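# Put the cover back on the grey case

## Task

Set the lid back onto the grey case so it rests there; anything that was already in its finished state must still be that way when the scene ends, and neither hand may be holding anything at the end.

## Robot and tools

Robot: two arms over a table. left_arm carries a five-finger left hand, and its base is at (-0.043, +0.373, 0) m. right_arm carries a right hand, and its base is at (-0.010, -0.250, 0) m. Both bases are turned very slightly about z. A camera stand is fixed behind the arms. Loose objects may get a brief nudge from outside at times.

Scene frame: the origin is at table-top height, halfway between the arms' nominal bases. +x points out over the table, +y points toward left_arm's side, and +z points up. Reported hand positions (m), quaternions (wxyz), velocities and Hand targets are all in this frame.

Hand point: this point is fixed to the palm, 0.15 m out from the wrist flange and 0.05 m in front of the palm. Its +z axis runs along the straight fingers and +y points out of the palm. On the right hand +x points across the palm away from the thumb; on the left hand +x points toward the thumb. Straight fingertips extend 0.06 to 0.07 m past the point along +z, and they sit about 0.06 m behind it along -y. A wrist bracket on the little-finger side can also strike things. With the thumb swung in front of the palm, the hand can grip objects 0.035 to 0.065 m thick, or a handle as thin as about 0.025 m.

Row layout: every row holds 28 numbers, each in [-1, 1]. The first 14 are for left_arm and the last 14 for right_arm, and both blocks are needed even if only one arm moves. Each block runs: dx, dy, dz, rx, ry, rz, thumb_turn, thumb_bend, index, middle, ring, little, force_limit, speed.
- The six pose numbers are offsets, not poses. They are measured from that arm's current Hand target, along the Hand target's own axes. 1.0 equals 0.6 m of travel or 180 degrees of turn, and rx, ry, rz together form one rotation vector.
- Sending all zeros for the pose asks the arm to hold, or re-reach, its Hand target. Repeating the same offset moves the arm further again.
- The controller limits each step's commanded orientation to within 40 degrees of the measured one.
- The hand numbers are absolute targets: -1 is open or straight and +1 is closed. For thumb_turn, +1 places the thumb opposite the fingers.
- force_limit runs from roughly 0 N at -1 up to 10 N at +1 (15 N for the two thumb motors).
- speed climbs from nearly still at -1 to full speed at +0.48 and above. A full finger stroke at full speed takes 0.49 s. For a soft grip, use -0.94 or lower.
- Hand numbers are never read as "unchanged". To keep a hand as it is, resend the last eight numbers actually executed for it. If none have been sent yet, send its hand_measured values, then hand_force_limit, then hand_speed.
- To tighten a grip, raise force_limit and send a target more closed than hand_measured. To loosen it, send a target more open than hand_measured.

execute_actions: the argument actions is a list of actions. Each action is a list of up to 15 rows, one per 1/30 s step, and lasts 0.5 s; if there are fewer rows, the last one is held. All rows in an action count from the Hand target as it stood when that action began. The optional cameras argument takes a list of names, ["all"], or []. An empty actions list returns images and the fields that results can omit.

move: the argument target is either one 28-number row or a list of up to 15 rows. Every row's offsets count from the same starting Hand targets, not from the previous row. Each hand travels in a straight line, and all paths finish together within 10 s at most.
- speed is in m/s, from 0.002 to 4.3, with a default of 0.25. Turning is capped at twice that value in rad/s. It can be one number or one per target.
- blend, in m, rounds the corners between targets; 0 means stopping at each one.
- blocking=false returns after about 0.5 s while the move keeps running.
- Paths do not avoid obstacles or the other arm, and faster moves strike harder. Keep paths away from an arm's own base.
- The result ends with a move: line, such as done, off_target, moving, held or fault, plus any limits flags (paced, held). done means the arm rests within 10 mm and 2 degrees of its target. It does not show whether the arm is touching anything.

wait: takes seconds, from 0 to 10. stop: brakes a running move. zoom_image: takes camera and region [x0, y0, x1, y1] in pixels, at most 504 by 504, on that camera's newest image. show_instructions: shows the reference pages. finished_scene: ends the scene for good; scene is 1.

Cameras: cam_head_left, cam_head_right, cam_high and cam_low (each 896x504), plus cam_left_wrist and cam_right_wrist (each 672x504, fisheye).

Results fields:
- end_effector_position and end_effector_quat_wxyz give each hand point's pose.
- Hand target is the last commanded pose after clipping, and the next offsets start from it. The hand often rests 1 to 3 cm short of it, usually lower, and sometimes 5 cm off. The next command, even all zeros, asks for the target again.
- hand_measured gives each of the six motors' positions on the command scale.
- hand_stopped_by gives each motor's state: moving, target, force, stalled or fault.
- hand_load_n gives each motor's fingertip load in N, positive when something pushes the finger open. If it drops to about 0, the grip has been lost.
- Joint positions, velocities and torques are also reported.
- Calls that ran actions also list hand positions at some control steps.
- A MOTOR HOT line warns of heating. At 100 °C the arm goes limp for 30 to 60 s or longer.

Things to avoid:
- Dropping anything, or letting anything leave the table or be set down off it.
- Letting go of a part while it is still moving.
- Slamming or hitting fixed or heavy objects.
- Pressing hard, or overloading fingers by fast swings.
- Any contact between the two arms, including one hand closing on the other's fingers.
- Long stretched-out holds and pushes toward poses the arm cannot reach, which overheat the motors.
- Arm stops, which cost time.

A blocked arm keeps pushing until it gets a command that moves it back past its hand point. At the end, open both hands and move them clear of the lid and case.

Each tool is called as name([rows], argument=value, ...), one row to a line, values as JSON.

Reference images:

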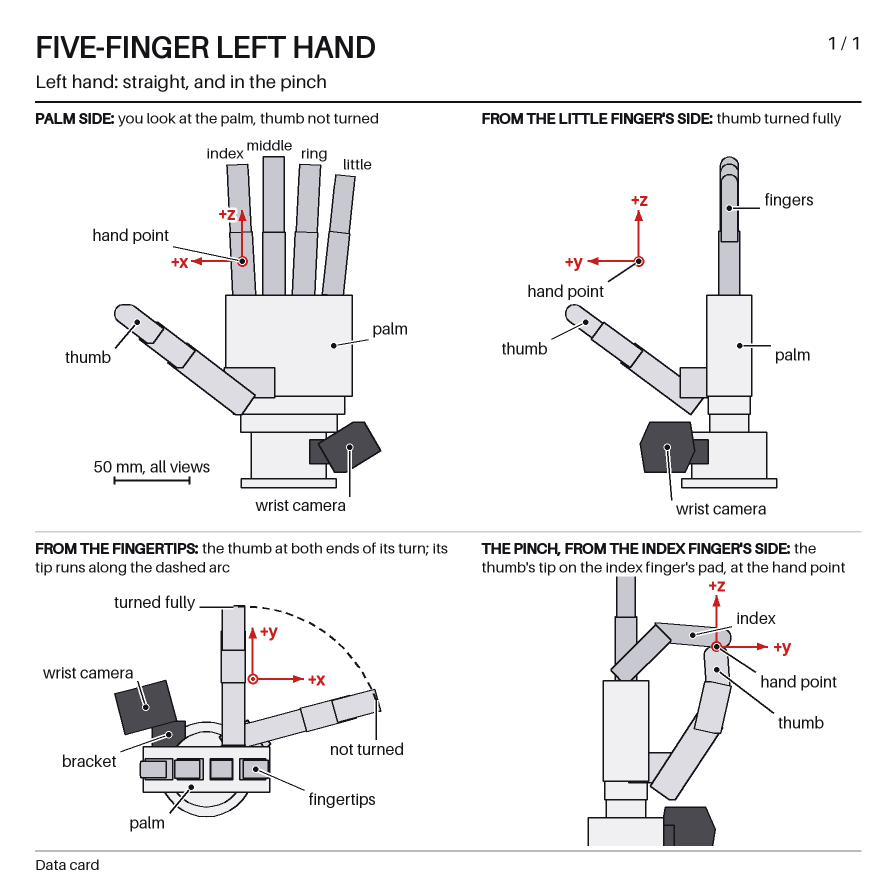

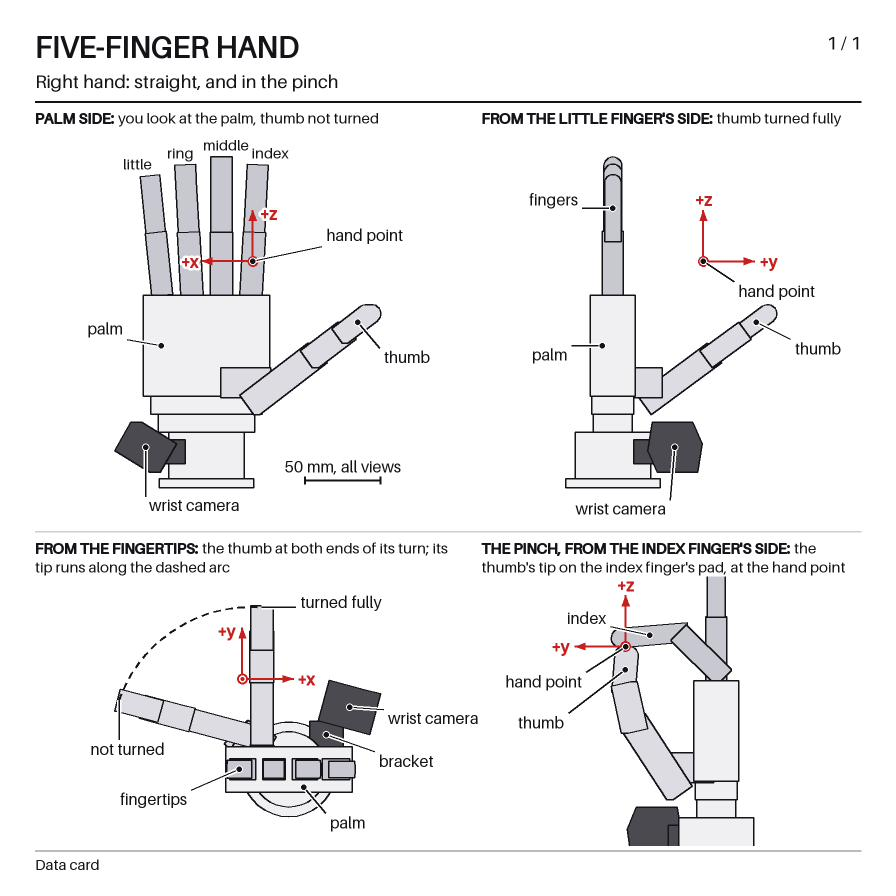

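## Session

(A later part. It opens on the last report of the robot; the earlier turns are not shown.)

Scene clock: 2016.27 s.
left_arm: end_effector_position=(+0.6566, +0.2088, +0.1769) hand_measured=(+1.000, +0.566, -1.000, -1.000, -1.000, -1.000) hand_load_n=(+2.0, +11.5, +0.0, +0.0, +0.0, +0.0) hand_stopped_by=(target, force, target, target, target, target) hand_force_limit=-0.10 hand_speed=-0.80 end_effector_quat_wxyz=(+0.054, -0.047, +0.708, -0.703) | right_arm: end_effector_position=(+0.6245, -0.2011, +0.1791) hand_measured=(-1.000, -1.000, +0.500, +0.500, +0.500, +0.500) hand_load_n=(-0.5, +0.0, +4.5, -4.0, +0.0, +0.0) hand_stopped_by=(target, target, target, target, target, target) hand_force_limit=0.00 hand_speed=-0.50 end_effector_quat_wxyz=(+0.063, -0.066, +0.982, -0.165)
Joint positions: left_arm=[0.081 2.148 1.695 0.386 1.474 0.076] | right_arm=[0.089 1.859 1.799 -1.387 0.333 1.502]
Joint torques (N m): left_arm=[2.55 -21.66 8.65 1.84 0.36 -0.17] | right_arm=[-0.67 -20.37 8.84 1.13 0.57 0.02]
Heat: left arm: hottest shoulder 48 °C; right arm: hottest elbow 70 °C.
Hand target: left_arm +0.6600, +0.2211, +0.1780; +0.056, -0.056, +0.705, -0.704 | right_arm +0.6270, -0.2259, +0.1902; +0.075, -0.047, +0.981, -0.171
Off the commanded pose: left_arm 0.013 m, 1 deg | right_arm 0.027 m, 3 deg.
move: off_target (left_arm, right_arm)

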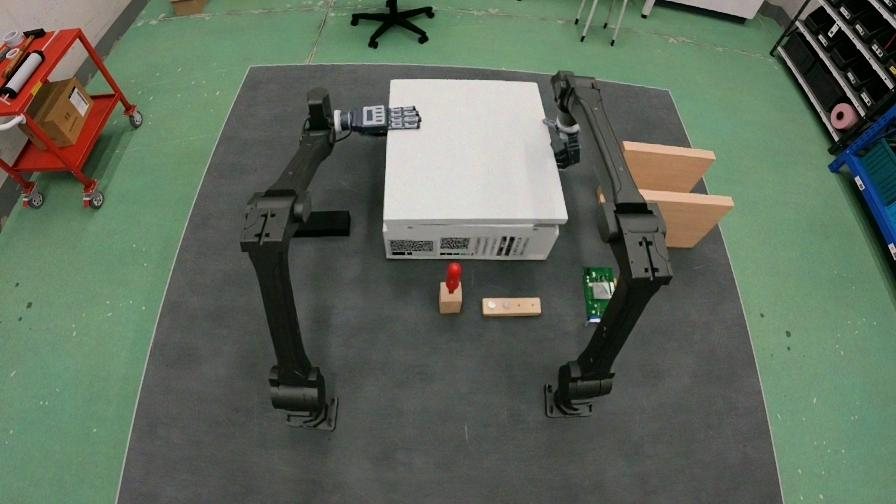

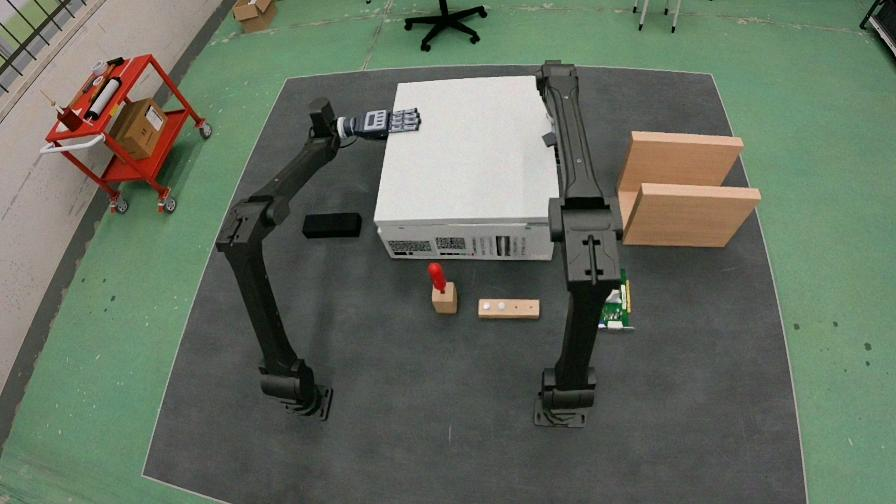

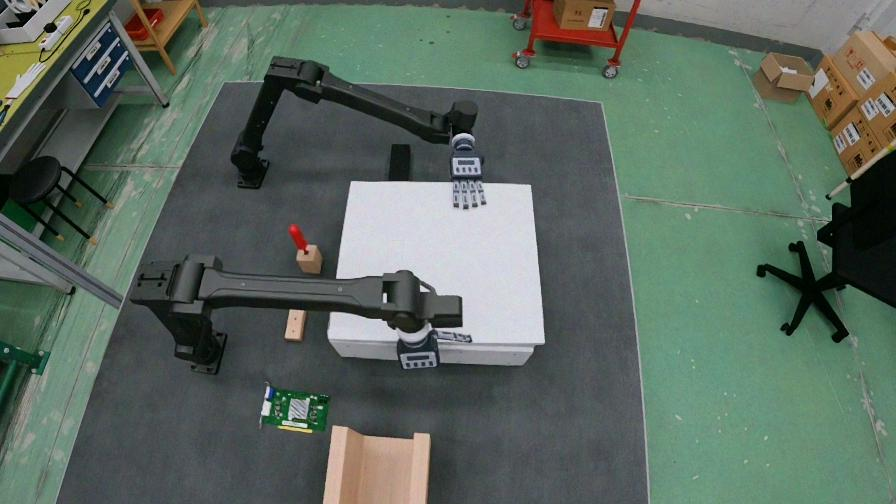

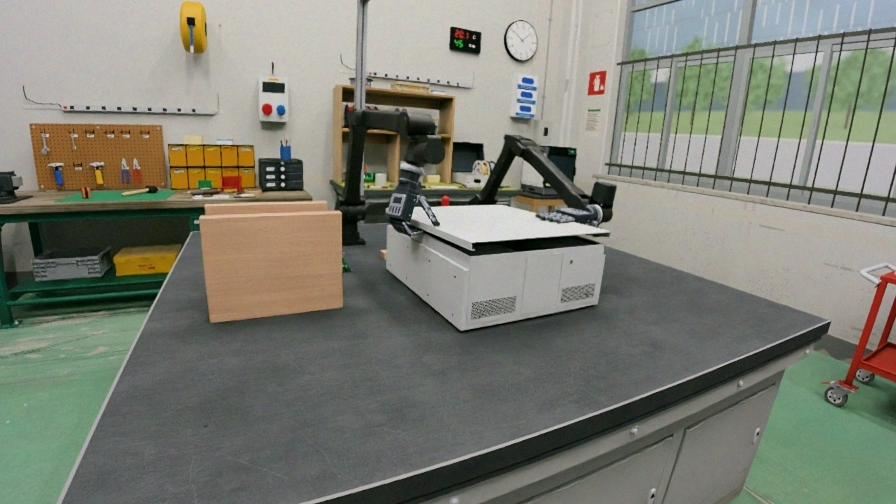

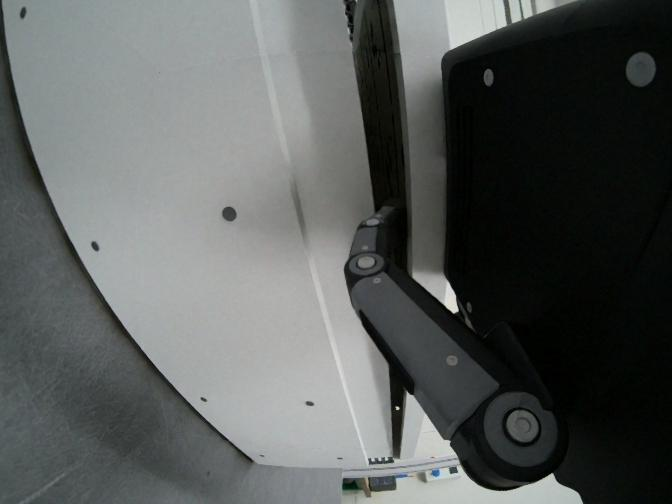

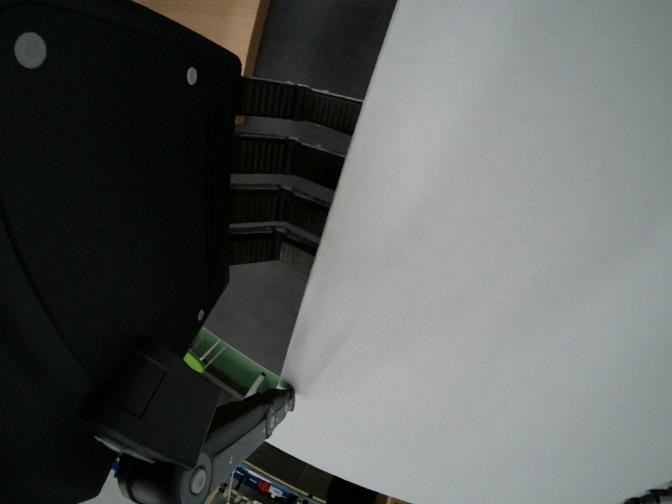

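move([
  [-0.0099,0,0.0016,0,0,0,1,0.9,-1,-1,-1,-1,-0.1,-0.8,0.0131,0.0009,-0.0022,0.0044,0.0114,0.031,-1,-1,0.5,0.5,0.5,0.5,0,-0.5],
  [-0.0099,0,0.0016,0,0,0,1,0.9,-1,-1,-1,-1,-0.1,-0.8,0.0175,0.0123,0.0288,0.0044,0.0114,0.031,-1,-1,0.5,0.5,0.5,0.5,0,-0.5],
], speed=0.03, cameras=["all"])

zoom_image(camera="cam_high", region=[300, 150, 560, 390])

zoom_image(camera="cam_low", region=[370, 180, 630, 340])

zoom_image(camera="cam_right_wrist", region=[200, 50, 500, 450])

Scene clock: 2047.30 s.
left_arm: end_effector_position=(+0.6564, +0.2121, +0.1722) hand_measured=(+1.000, +0.568, -1.000, -1.000, -1.000, -1.000) hand_load_n=(+0.5, +2.5, +0.0, +0.0, +0.0, +0.0) hand_stopped_by=(target, force, target, target, target, target) hand_force_limit=-0.10 hand_speed=-0.80 end_effector_quat_wxyz=(+0.045, -0.059, +0.707, -0.703) | right_arm: end_effector_position=(+0.6187, -0.2174, +0.1675) hand_measured=(-1.000, -1.000, +0.500, +0.500, +0.500, +0.500) hand_load_n=(-0.5, +0.0, +0.0, +0.0, +0.0, +0.0) hand_stopped_by=(target, target, target, target, target, target) hand_force_limit=0.00 hand_speed=-0.50 end_effector_quat_wxyz=(+0.060, -0.009, +0.983, -0.174)
Joint positions: left_arm=[0.086 2.156 1.695 0.386 1.475 0.056] | right_arm=[0.077 1.842 1.742 -1.37 0.357 1.607]
Joint torques (N m): left_arm=[2.26 -21.25 10.4 1.81 0.32 -0.02] | right_arm=[0.44 -18.84 8.49 0.7 0.24 0.15]
Heat: left arm: hottest elbow 46 °C; right arm: hottest elbow 62 °C.
Hand target: left_arm +0.6660, +0.2211, +0.1780; +0.056, -0.056, +0.705, -0.704 | right_arm +0.6189, -0.2258, +0.1702; +0.066, +0.005, +0.982, -0.175
Off the commanded pose: left_arm 0.014 m, 1 deg | right_arm 0.009 m, 2 deg.
move: off_target (left_arm)

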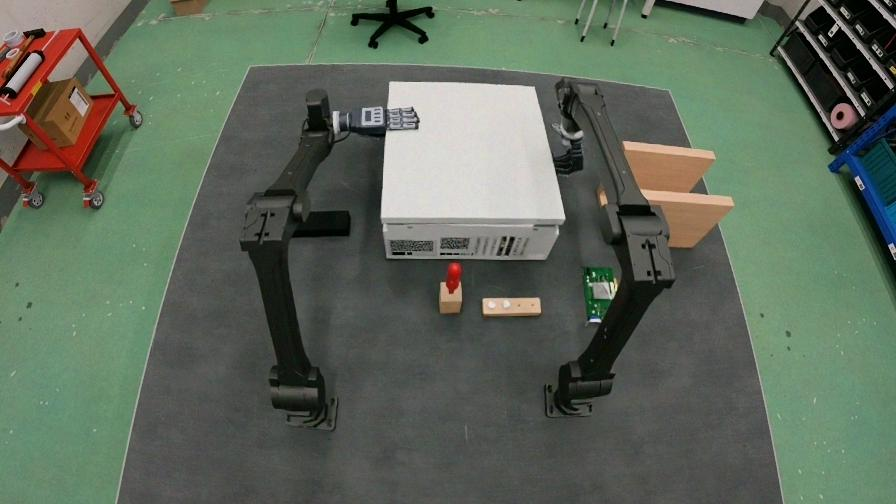

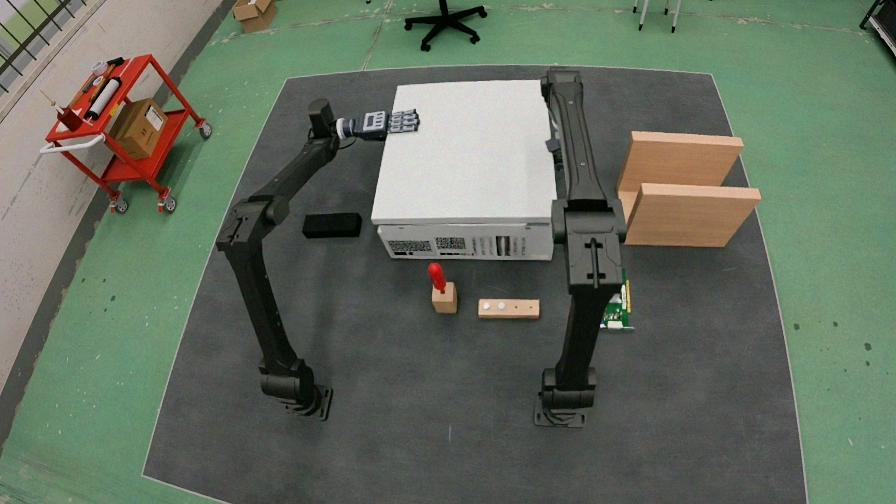

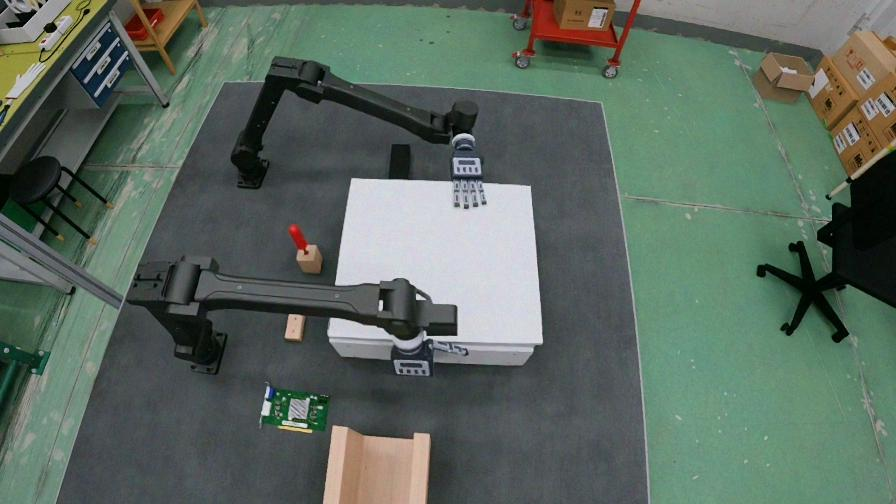

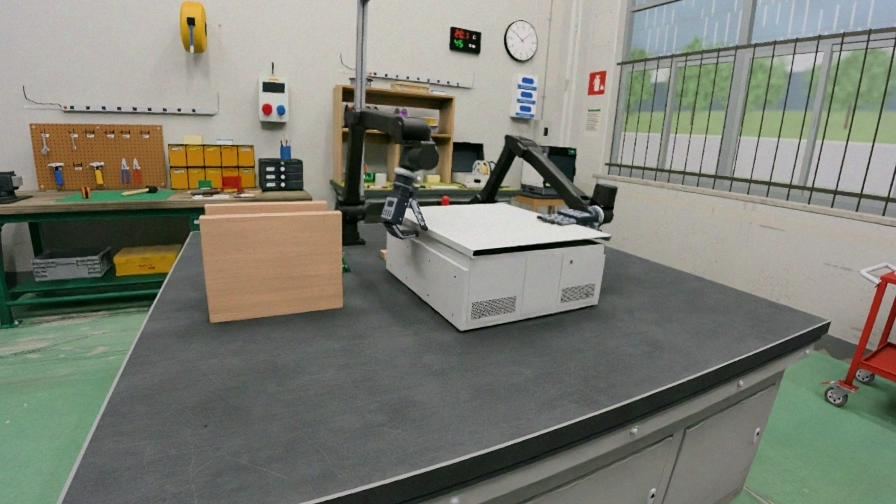

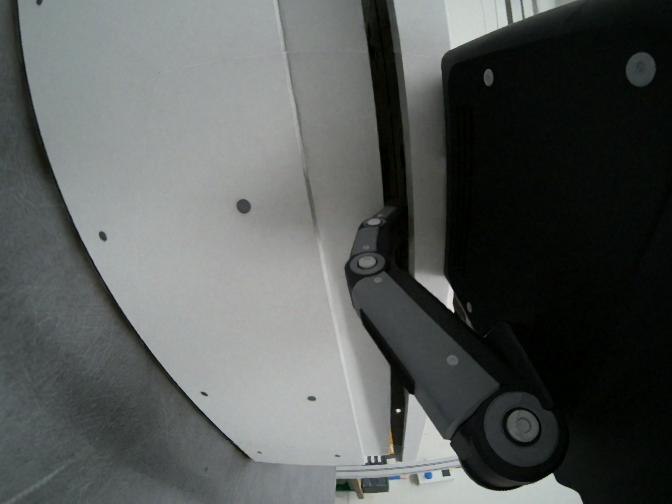

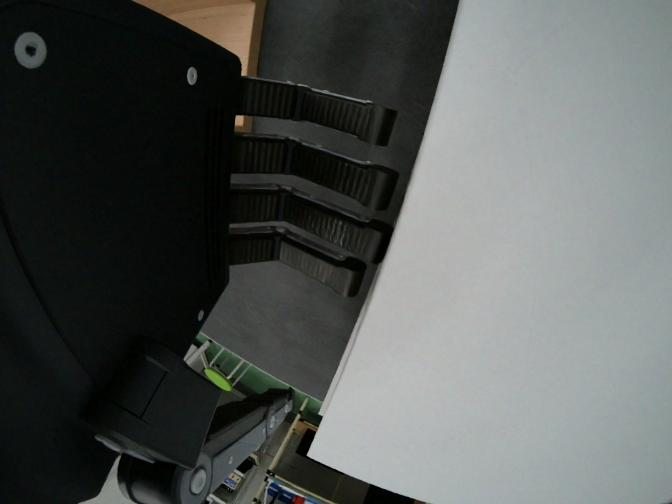

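Scaled by 1.938.

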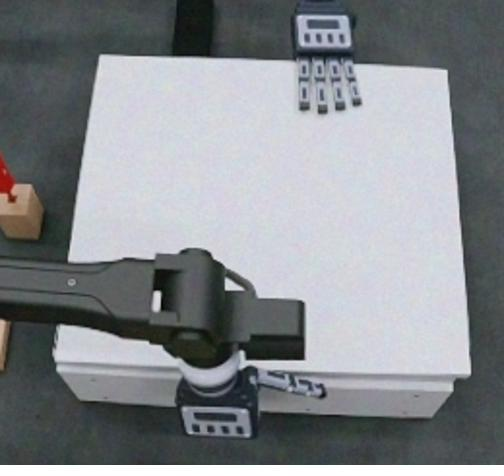

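Scaled by 1.938.

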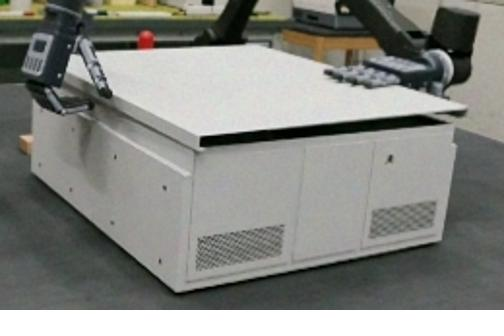

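Scaled by 1.260 from the camera's 672x504 image, which has a finer 960x720 frame.

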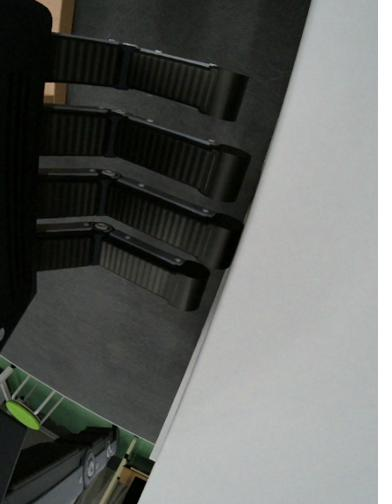

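move(target=[0,0,0,0,0,0,1,0.9,-1,-1,-1,-1,-0.1,-0.8,0,-0.06,0.02,0,0,0,-1,-1,0.5,0.5,0.5,0.5,0,-0.5], speed=0.08, cameras=["all"])

zoom_image(camera="cam_high", region=[480, 300, 570, 380])

zoom_image(camera="cam_high", region=[310, 300, 400, 380])

zoom_image(camera="cam_low", region=[370, 190, 500, 290])

zoom_image(camera="cam_low", region=[520, 190, 630, 290])

zoom_image(camera="cam_head_left", region=[370, 190, 480, 270])

zoom_image(camera="cam_head_left", region=[480, 190, 590, 270])

Scene clock: 2069.07 s.
left_arm: end_effector_position=(+0.6564, +0.2121, +0.1722) hand_measured=(+1.000, +0.568, -1.000, -1.000, -1.000, -1.000) hand_load_n=(+0.5, +3.0, +0.0, +0.0, +0.0, +0.0) hand_stopped_by=(target, force, target, target, target, target) hand_force_limit=-0.10 hand_speed=-0.80 end_effector_quat_wxyz=(+0.045, -0.059, +0.707, -0.703) | right_arm: end_effector_position=(+0.6214, -0.2607, +0.1664) hand_measured=(-1.000, -1.000, +0.500, +0.500, +0.500, +0.500) hand_load_n=(+0.0, +0.0, +0.0, +0.0, +0.0, +0.0) hand_stopped_by=(target, target, target, target, target, target) hand_force_limit=0.00 hand_speed=-0.50 end_effector_quat_wxyz=(+0.059, +0.007, +0.983, -0.176)
Joint positions: left_arm=[0.086 2.156 1.695 0.386 1.475 0.056] | right_arm=[0.005 1.839 1.735 -1.345 0.354 1.566]
Joint torques (N m): left_arm=[2.32 -21.25 10.36 1.87 0.32 -0.06] | right_arm=[0.38 -19.02 8.34 1.13 0.08 -0.11]
Heat: left arm: hottest elbow 46 °C; right arm: hottest elbow 58 °C.
Hand target: left_arm +0.6660, +0.2211, +0.1780; +0.056, -0.056, +0.705, -0.704 | right_arm +0.6194, -0.2638, +0.1713; +0.066, +0.005, +0.982, -0.175
Off the commanded pose: left_arm 0.014 m, 1 deg | right_arm 0.006 m, 1 deg.
move: off_target (left_arm)

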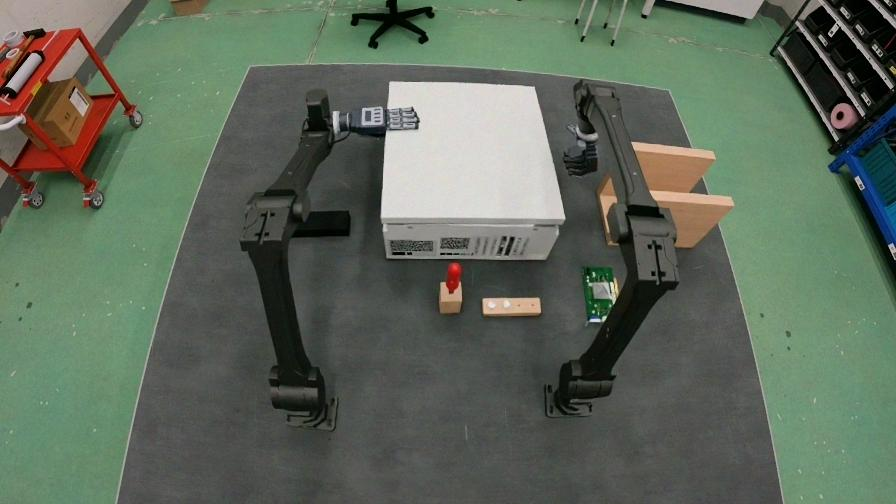

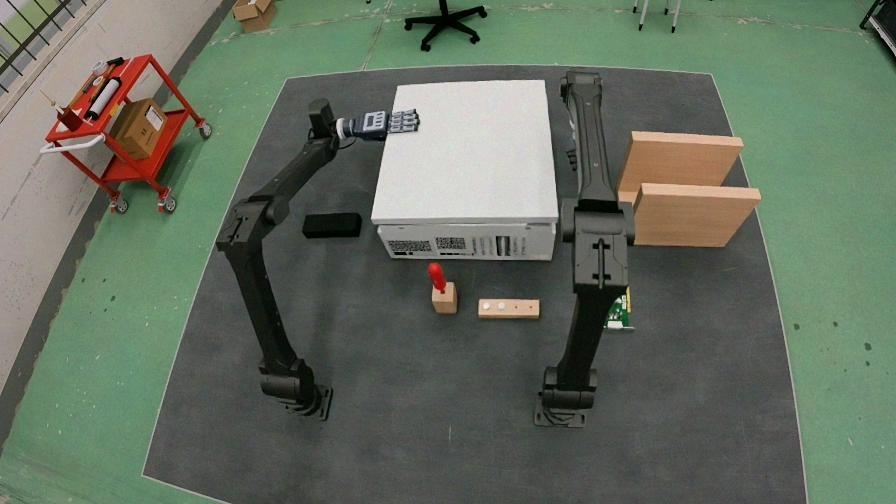

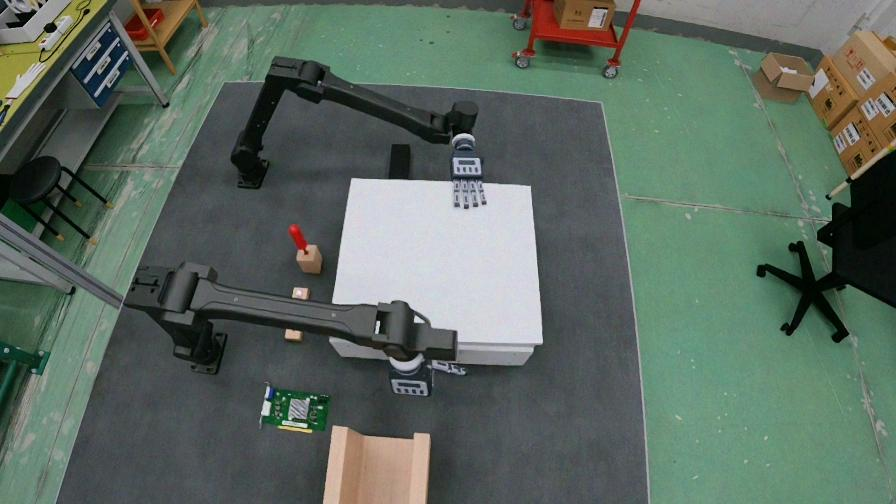

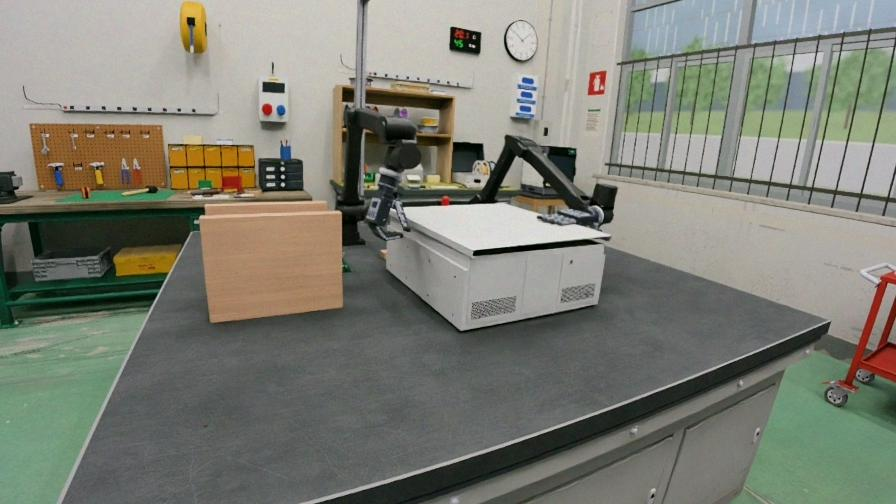

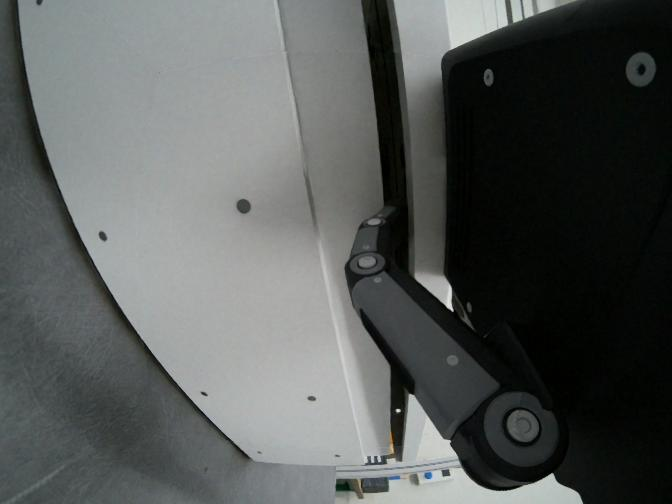

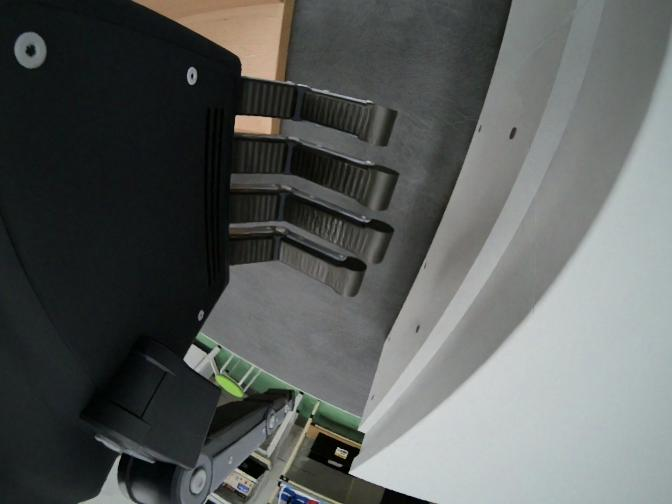

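Scaled by 5.600.

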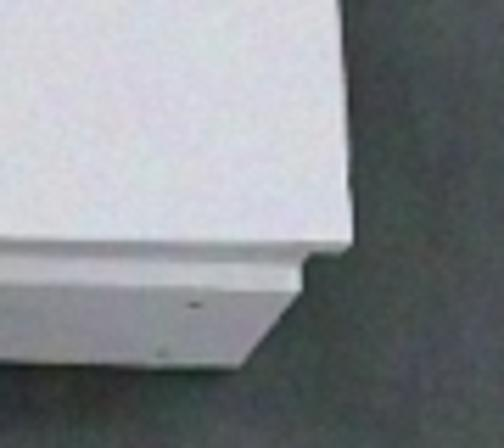

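Scaled by 5.600.

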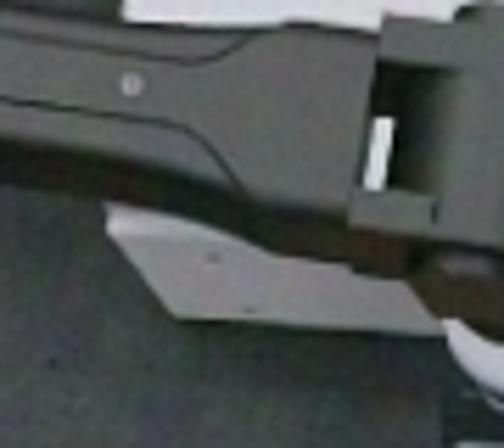

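Scaled by 3.877.

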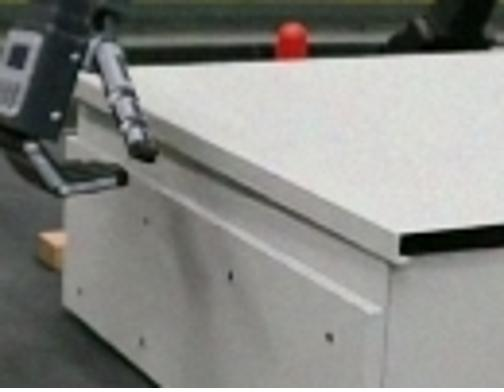

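Scaled by 4.582.

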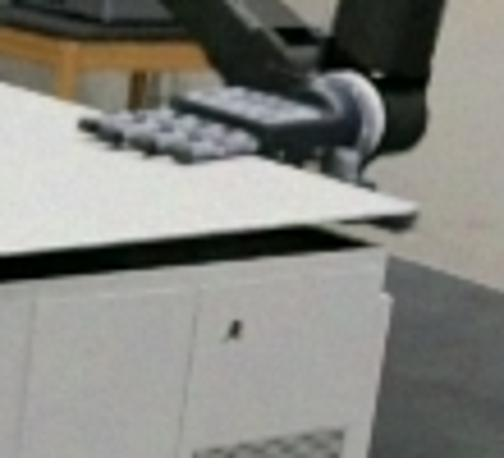

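Scaled by 4.582.

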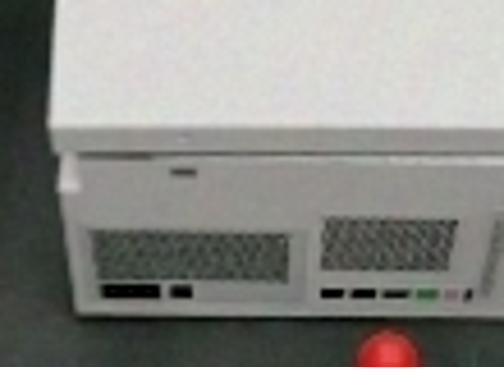

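Scaled by 4.582.

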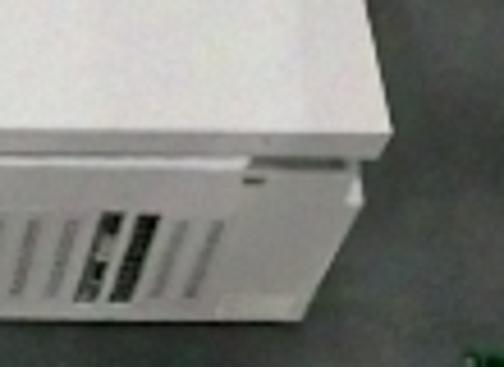

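move(target=[0.014,0,0.045,0,0.0167,0,1,0.9,-1,-1,-1,-1,-0.1,-0.8,0,0,0,0,0,0,-1,-1,0.5,0.5,0.5,0.5,0,-0.5], speed=0.02, cameras=["cam_high","cam_low","cam_head_left","cam_left_wrist","cam_right_wrist"])

zoom_image(camera="cam_high", region=[480, 300, 570, 380])

zoom_image(camera="cam_low", region=[370, 190, 500, 290])

zoom_image(camera="cam_low", region=[520, 190, 630, 290])

zoom_image(camera="cam_head_left", region=[370, 190, 480, 270])

zoom_image(camera="cam_head_left", region=[480, 190, 590, 270])

Scene clock: 2107.47 s.
left_arm: end_effector_position=(+0.6551, +0.2094, +0.1713) hand_measured=(+1.000, +0.568, -1.000, -1.000, -1.000, -1.000) hand_load_n=(+0.5, +1.5, +0.0, -0.5, +0.0, +0.0) hand_stopped_by=(target, force, target, target, target, target) hand_force_limit=-0.10 hand_speed=-0.80 end_effector_quat_wxyz=(+0.042, -0.057, +0.707, -0.703) | right_arm: end_effector_position=(+0.6214, -0.2607, +0.1664) hand_measured=(-1.000, -1.000, +0.500, +0.500, +0.500, +0.500) hand_load_n=(+0.0, +0.0, +0.0, +0.0, +0.0, +0.0) hand_stopped_by=(target, target, target, target, target, target) hand_force_limit=0.00 hand_speed=-0.50 end_effector_quat_wxyz=(+0.059, +0.007, +0.983, -0.176)
Joint positions: left_arm=[0.082 2.157 1.695 0.386 1.478 0.056] | right_arm=[0.005 1.839 1.735 -1.345 0.354 1.565]
Joint torques (N m): left_arm=[-0.91 -20.48 11.74 1.4 0.67 -0.02] | right_arm=[0.67 -19.14 8.47 0.77 0.11 -0.07]
Heat: left arm: hottest elbow 46 °C; right arm: hottest elbow 55 °C.
Hand target: left_arm +0.6620, +0.1931, +0.1781; +0.038, -0.038, +0.707, -0.706 | right_arm +0.6194, -0.2638, +0.1713; +0.066, +0.005, +0.982, -0.175
Off the commanded pose: left_arm 0.019 m, 2 deg | right_arm 0.006 m, 1 deg.
move: off_target (left_arm)
Images, in order (width x height): cam_head_left 896x504, cam_high 896x504, cam_low 896x504, cam_left_wrist 672x504, cam_right_wrist 672x504.

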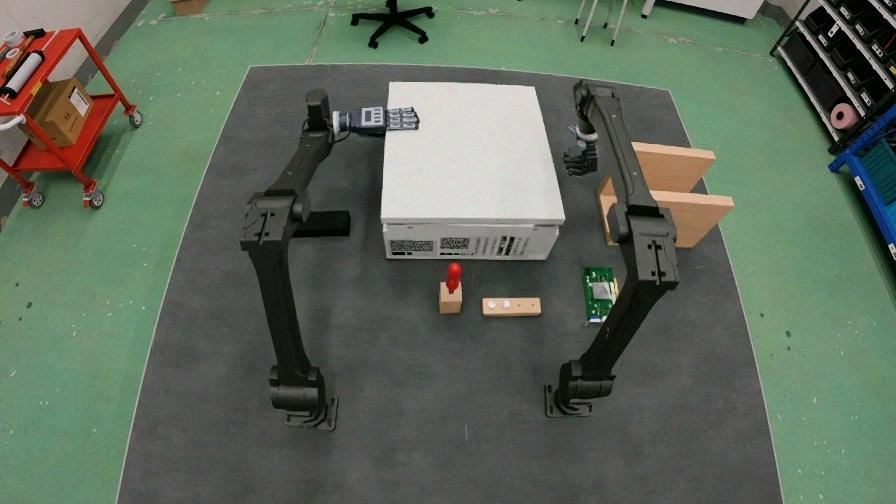

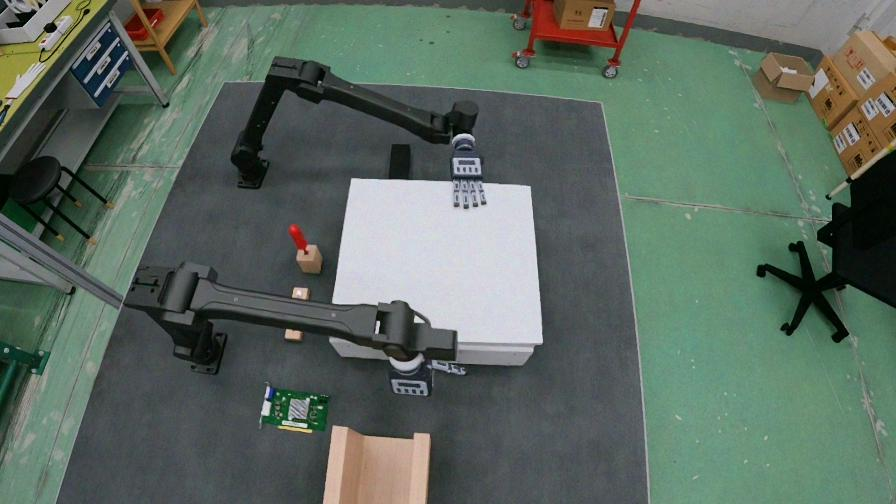

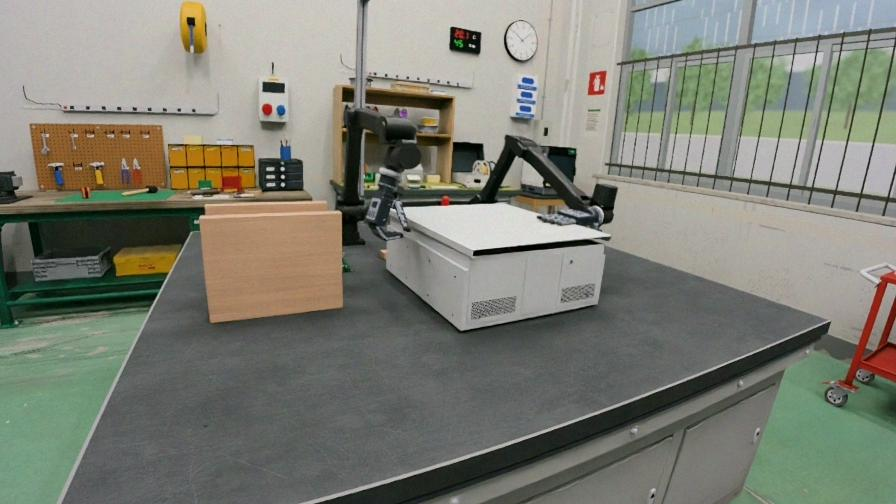

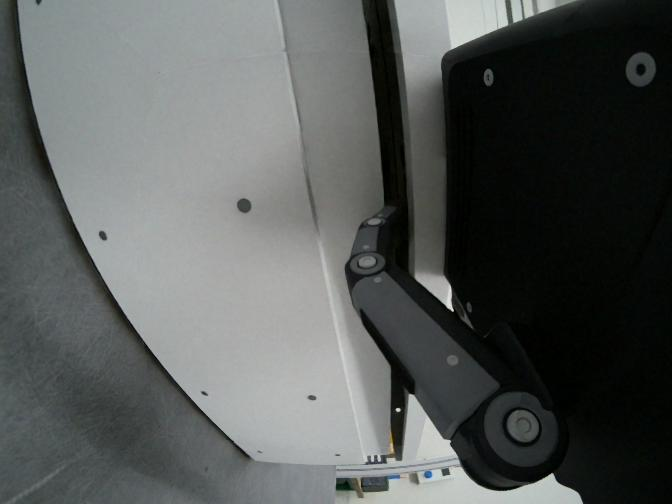

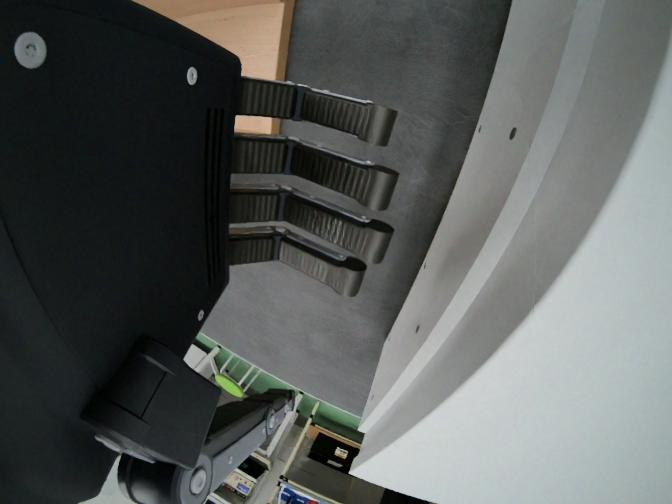

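Scaled by 5.600.

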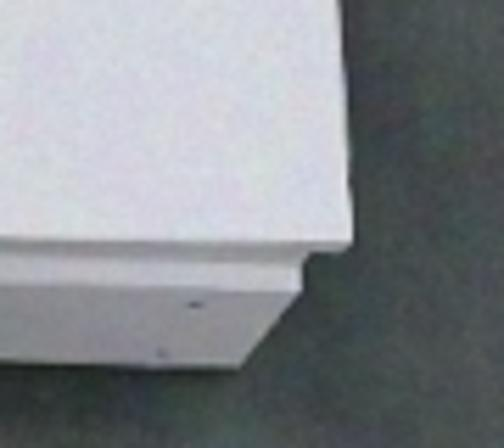

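Scaled by 3.877.

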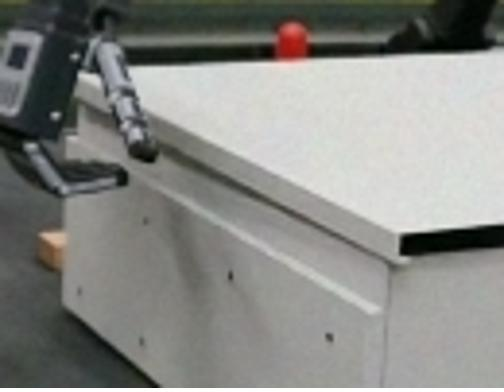

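Scaled by 4.582.

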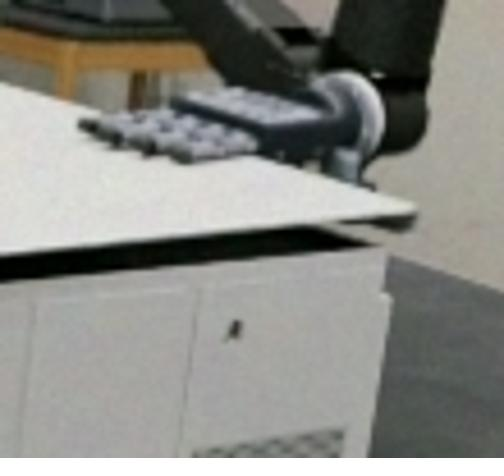

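Scaled by 4.582.

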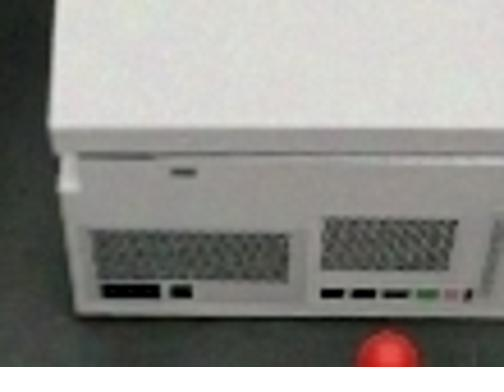

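Scaled by 4.582.

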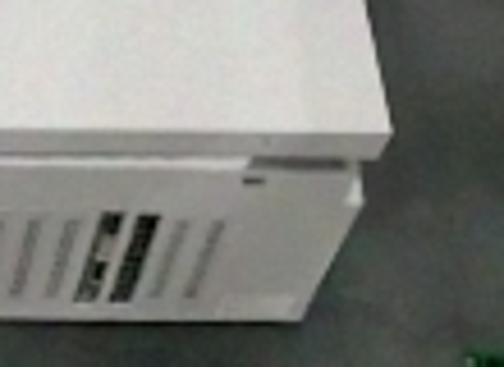

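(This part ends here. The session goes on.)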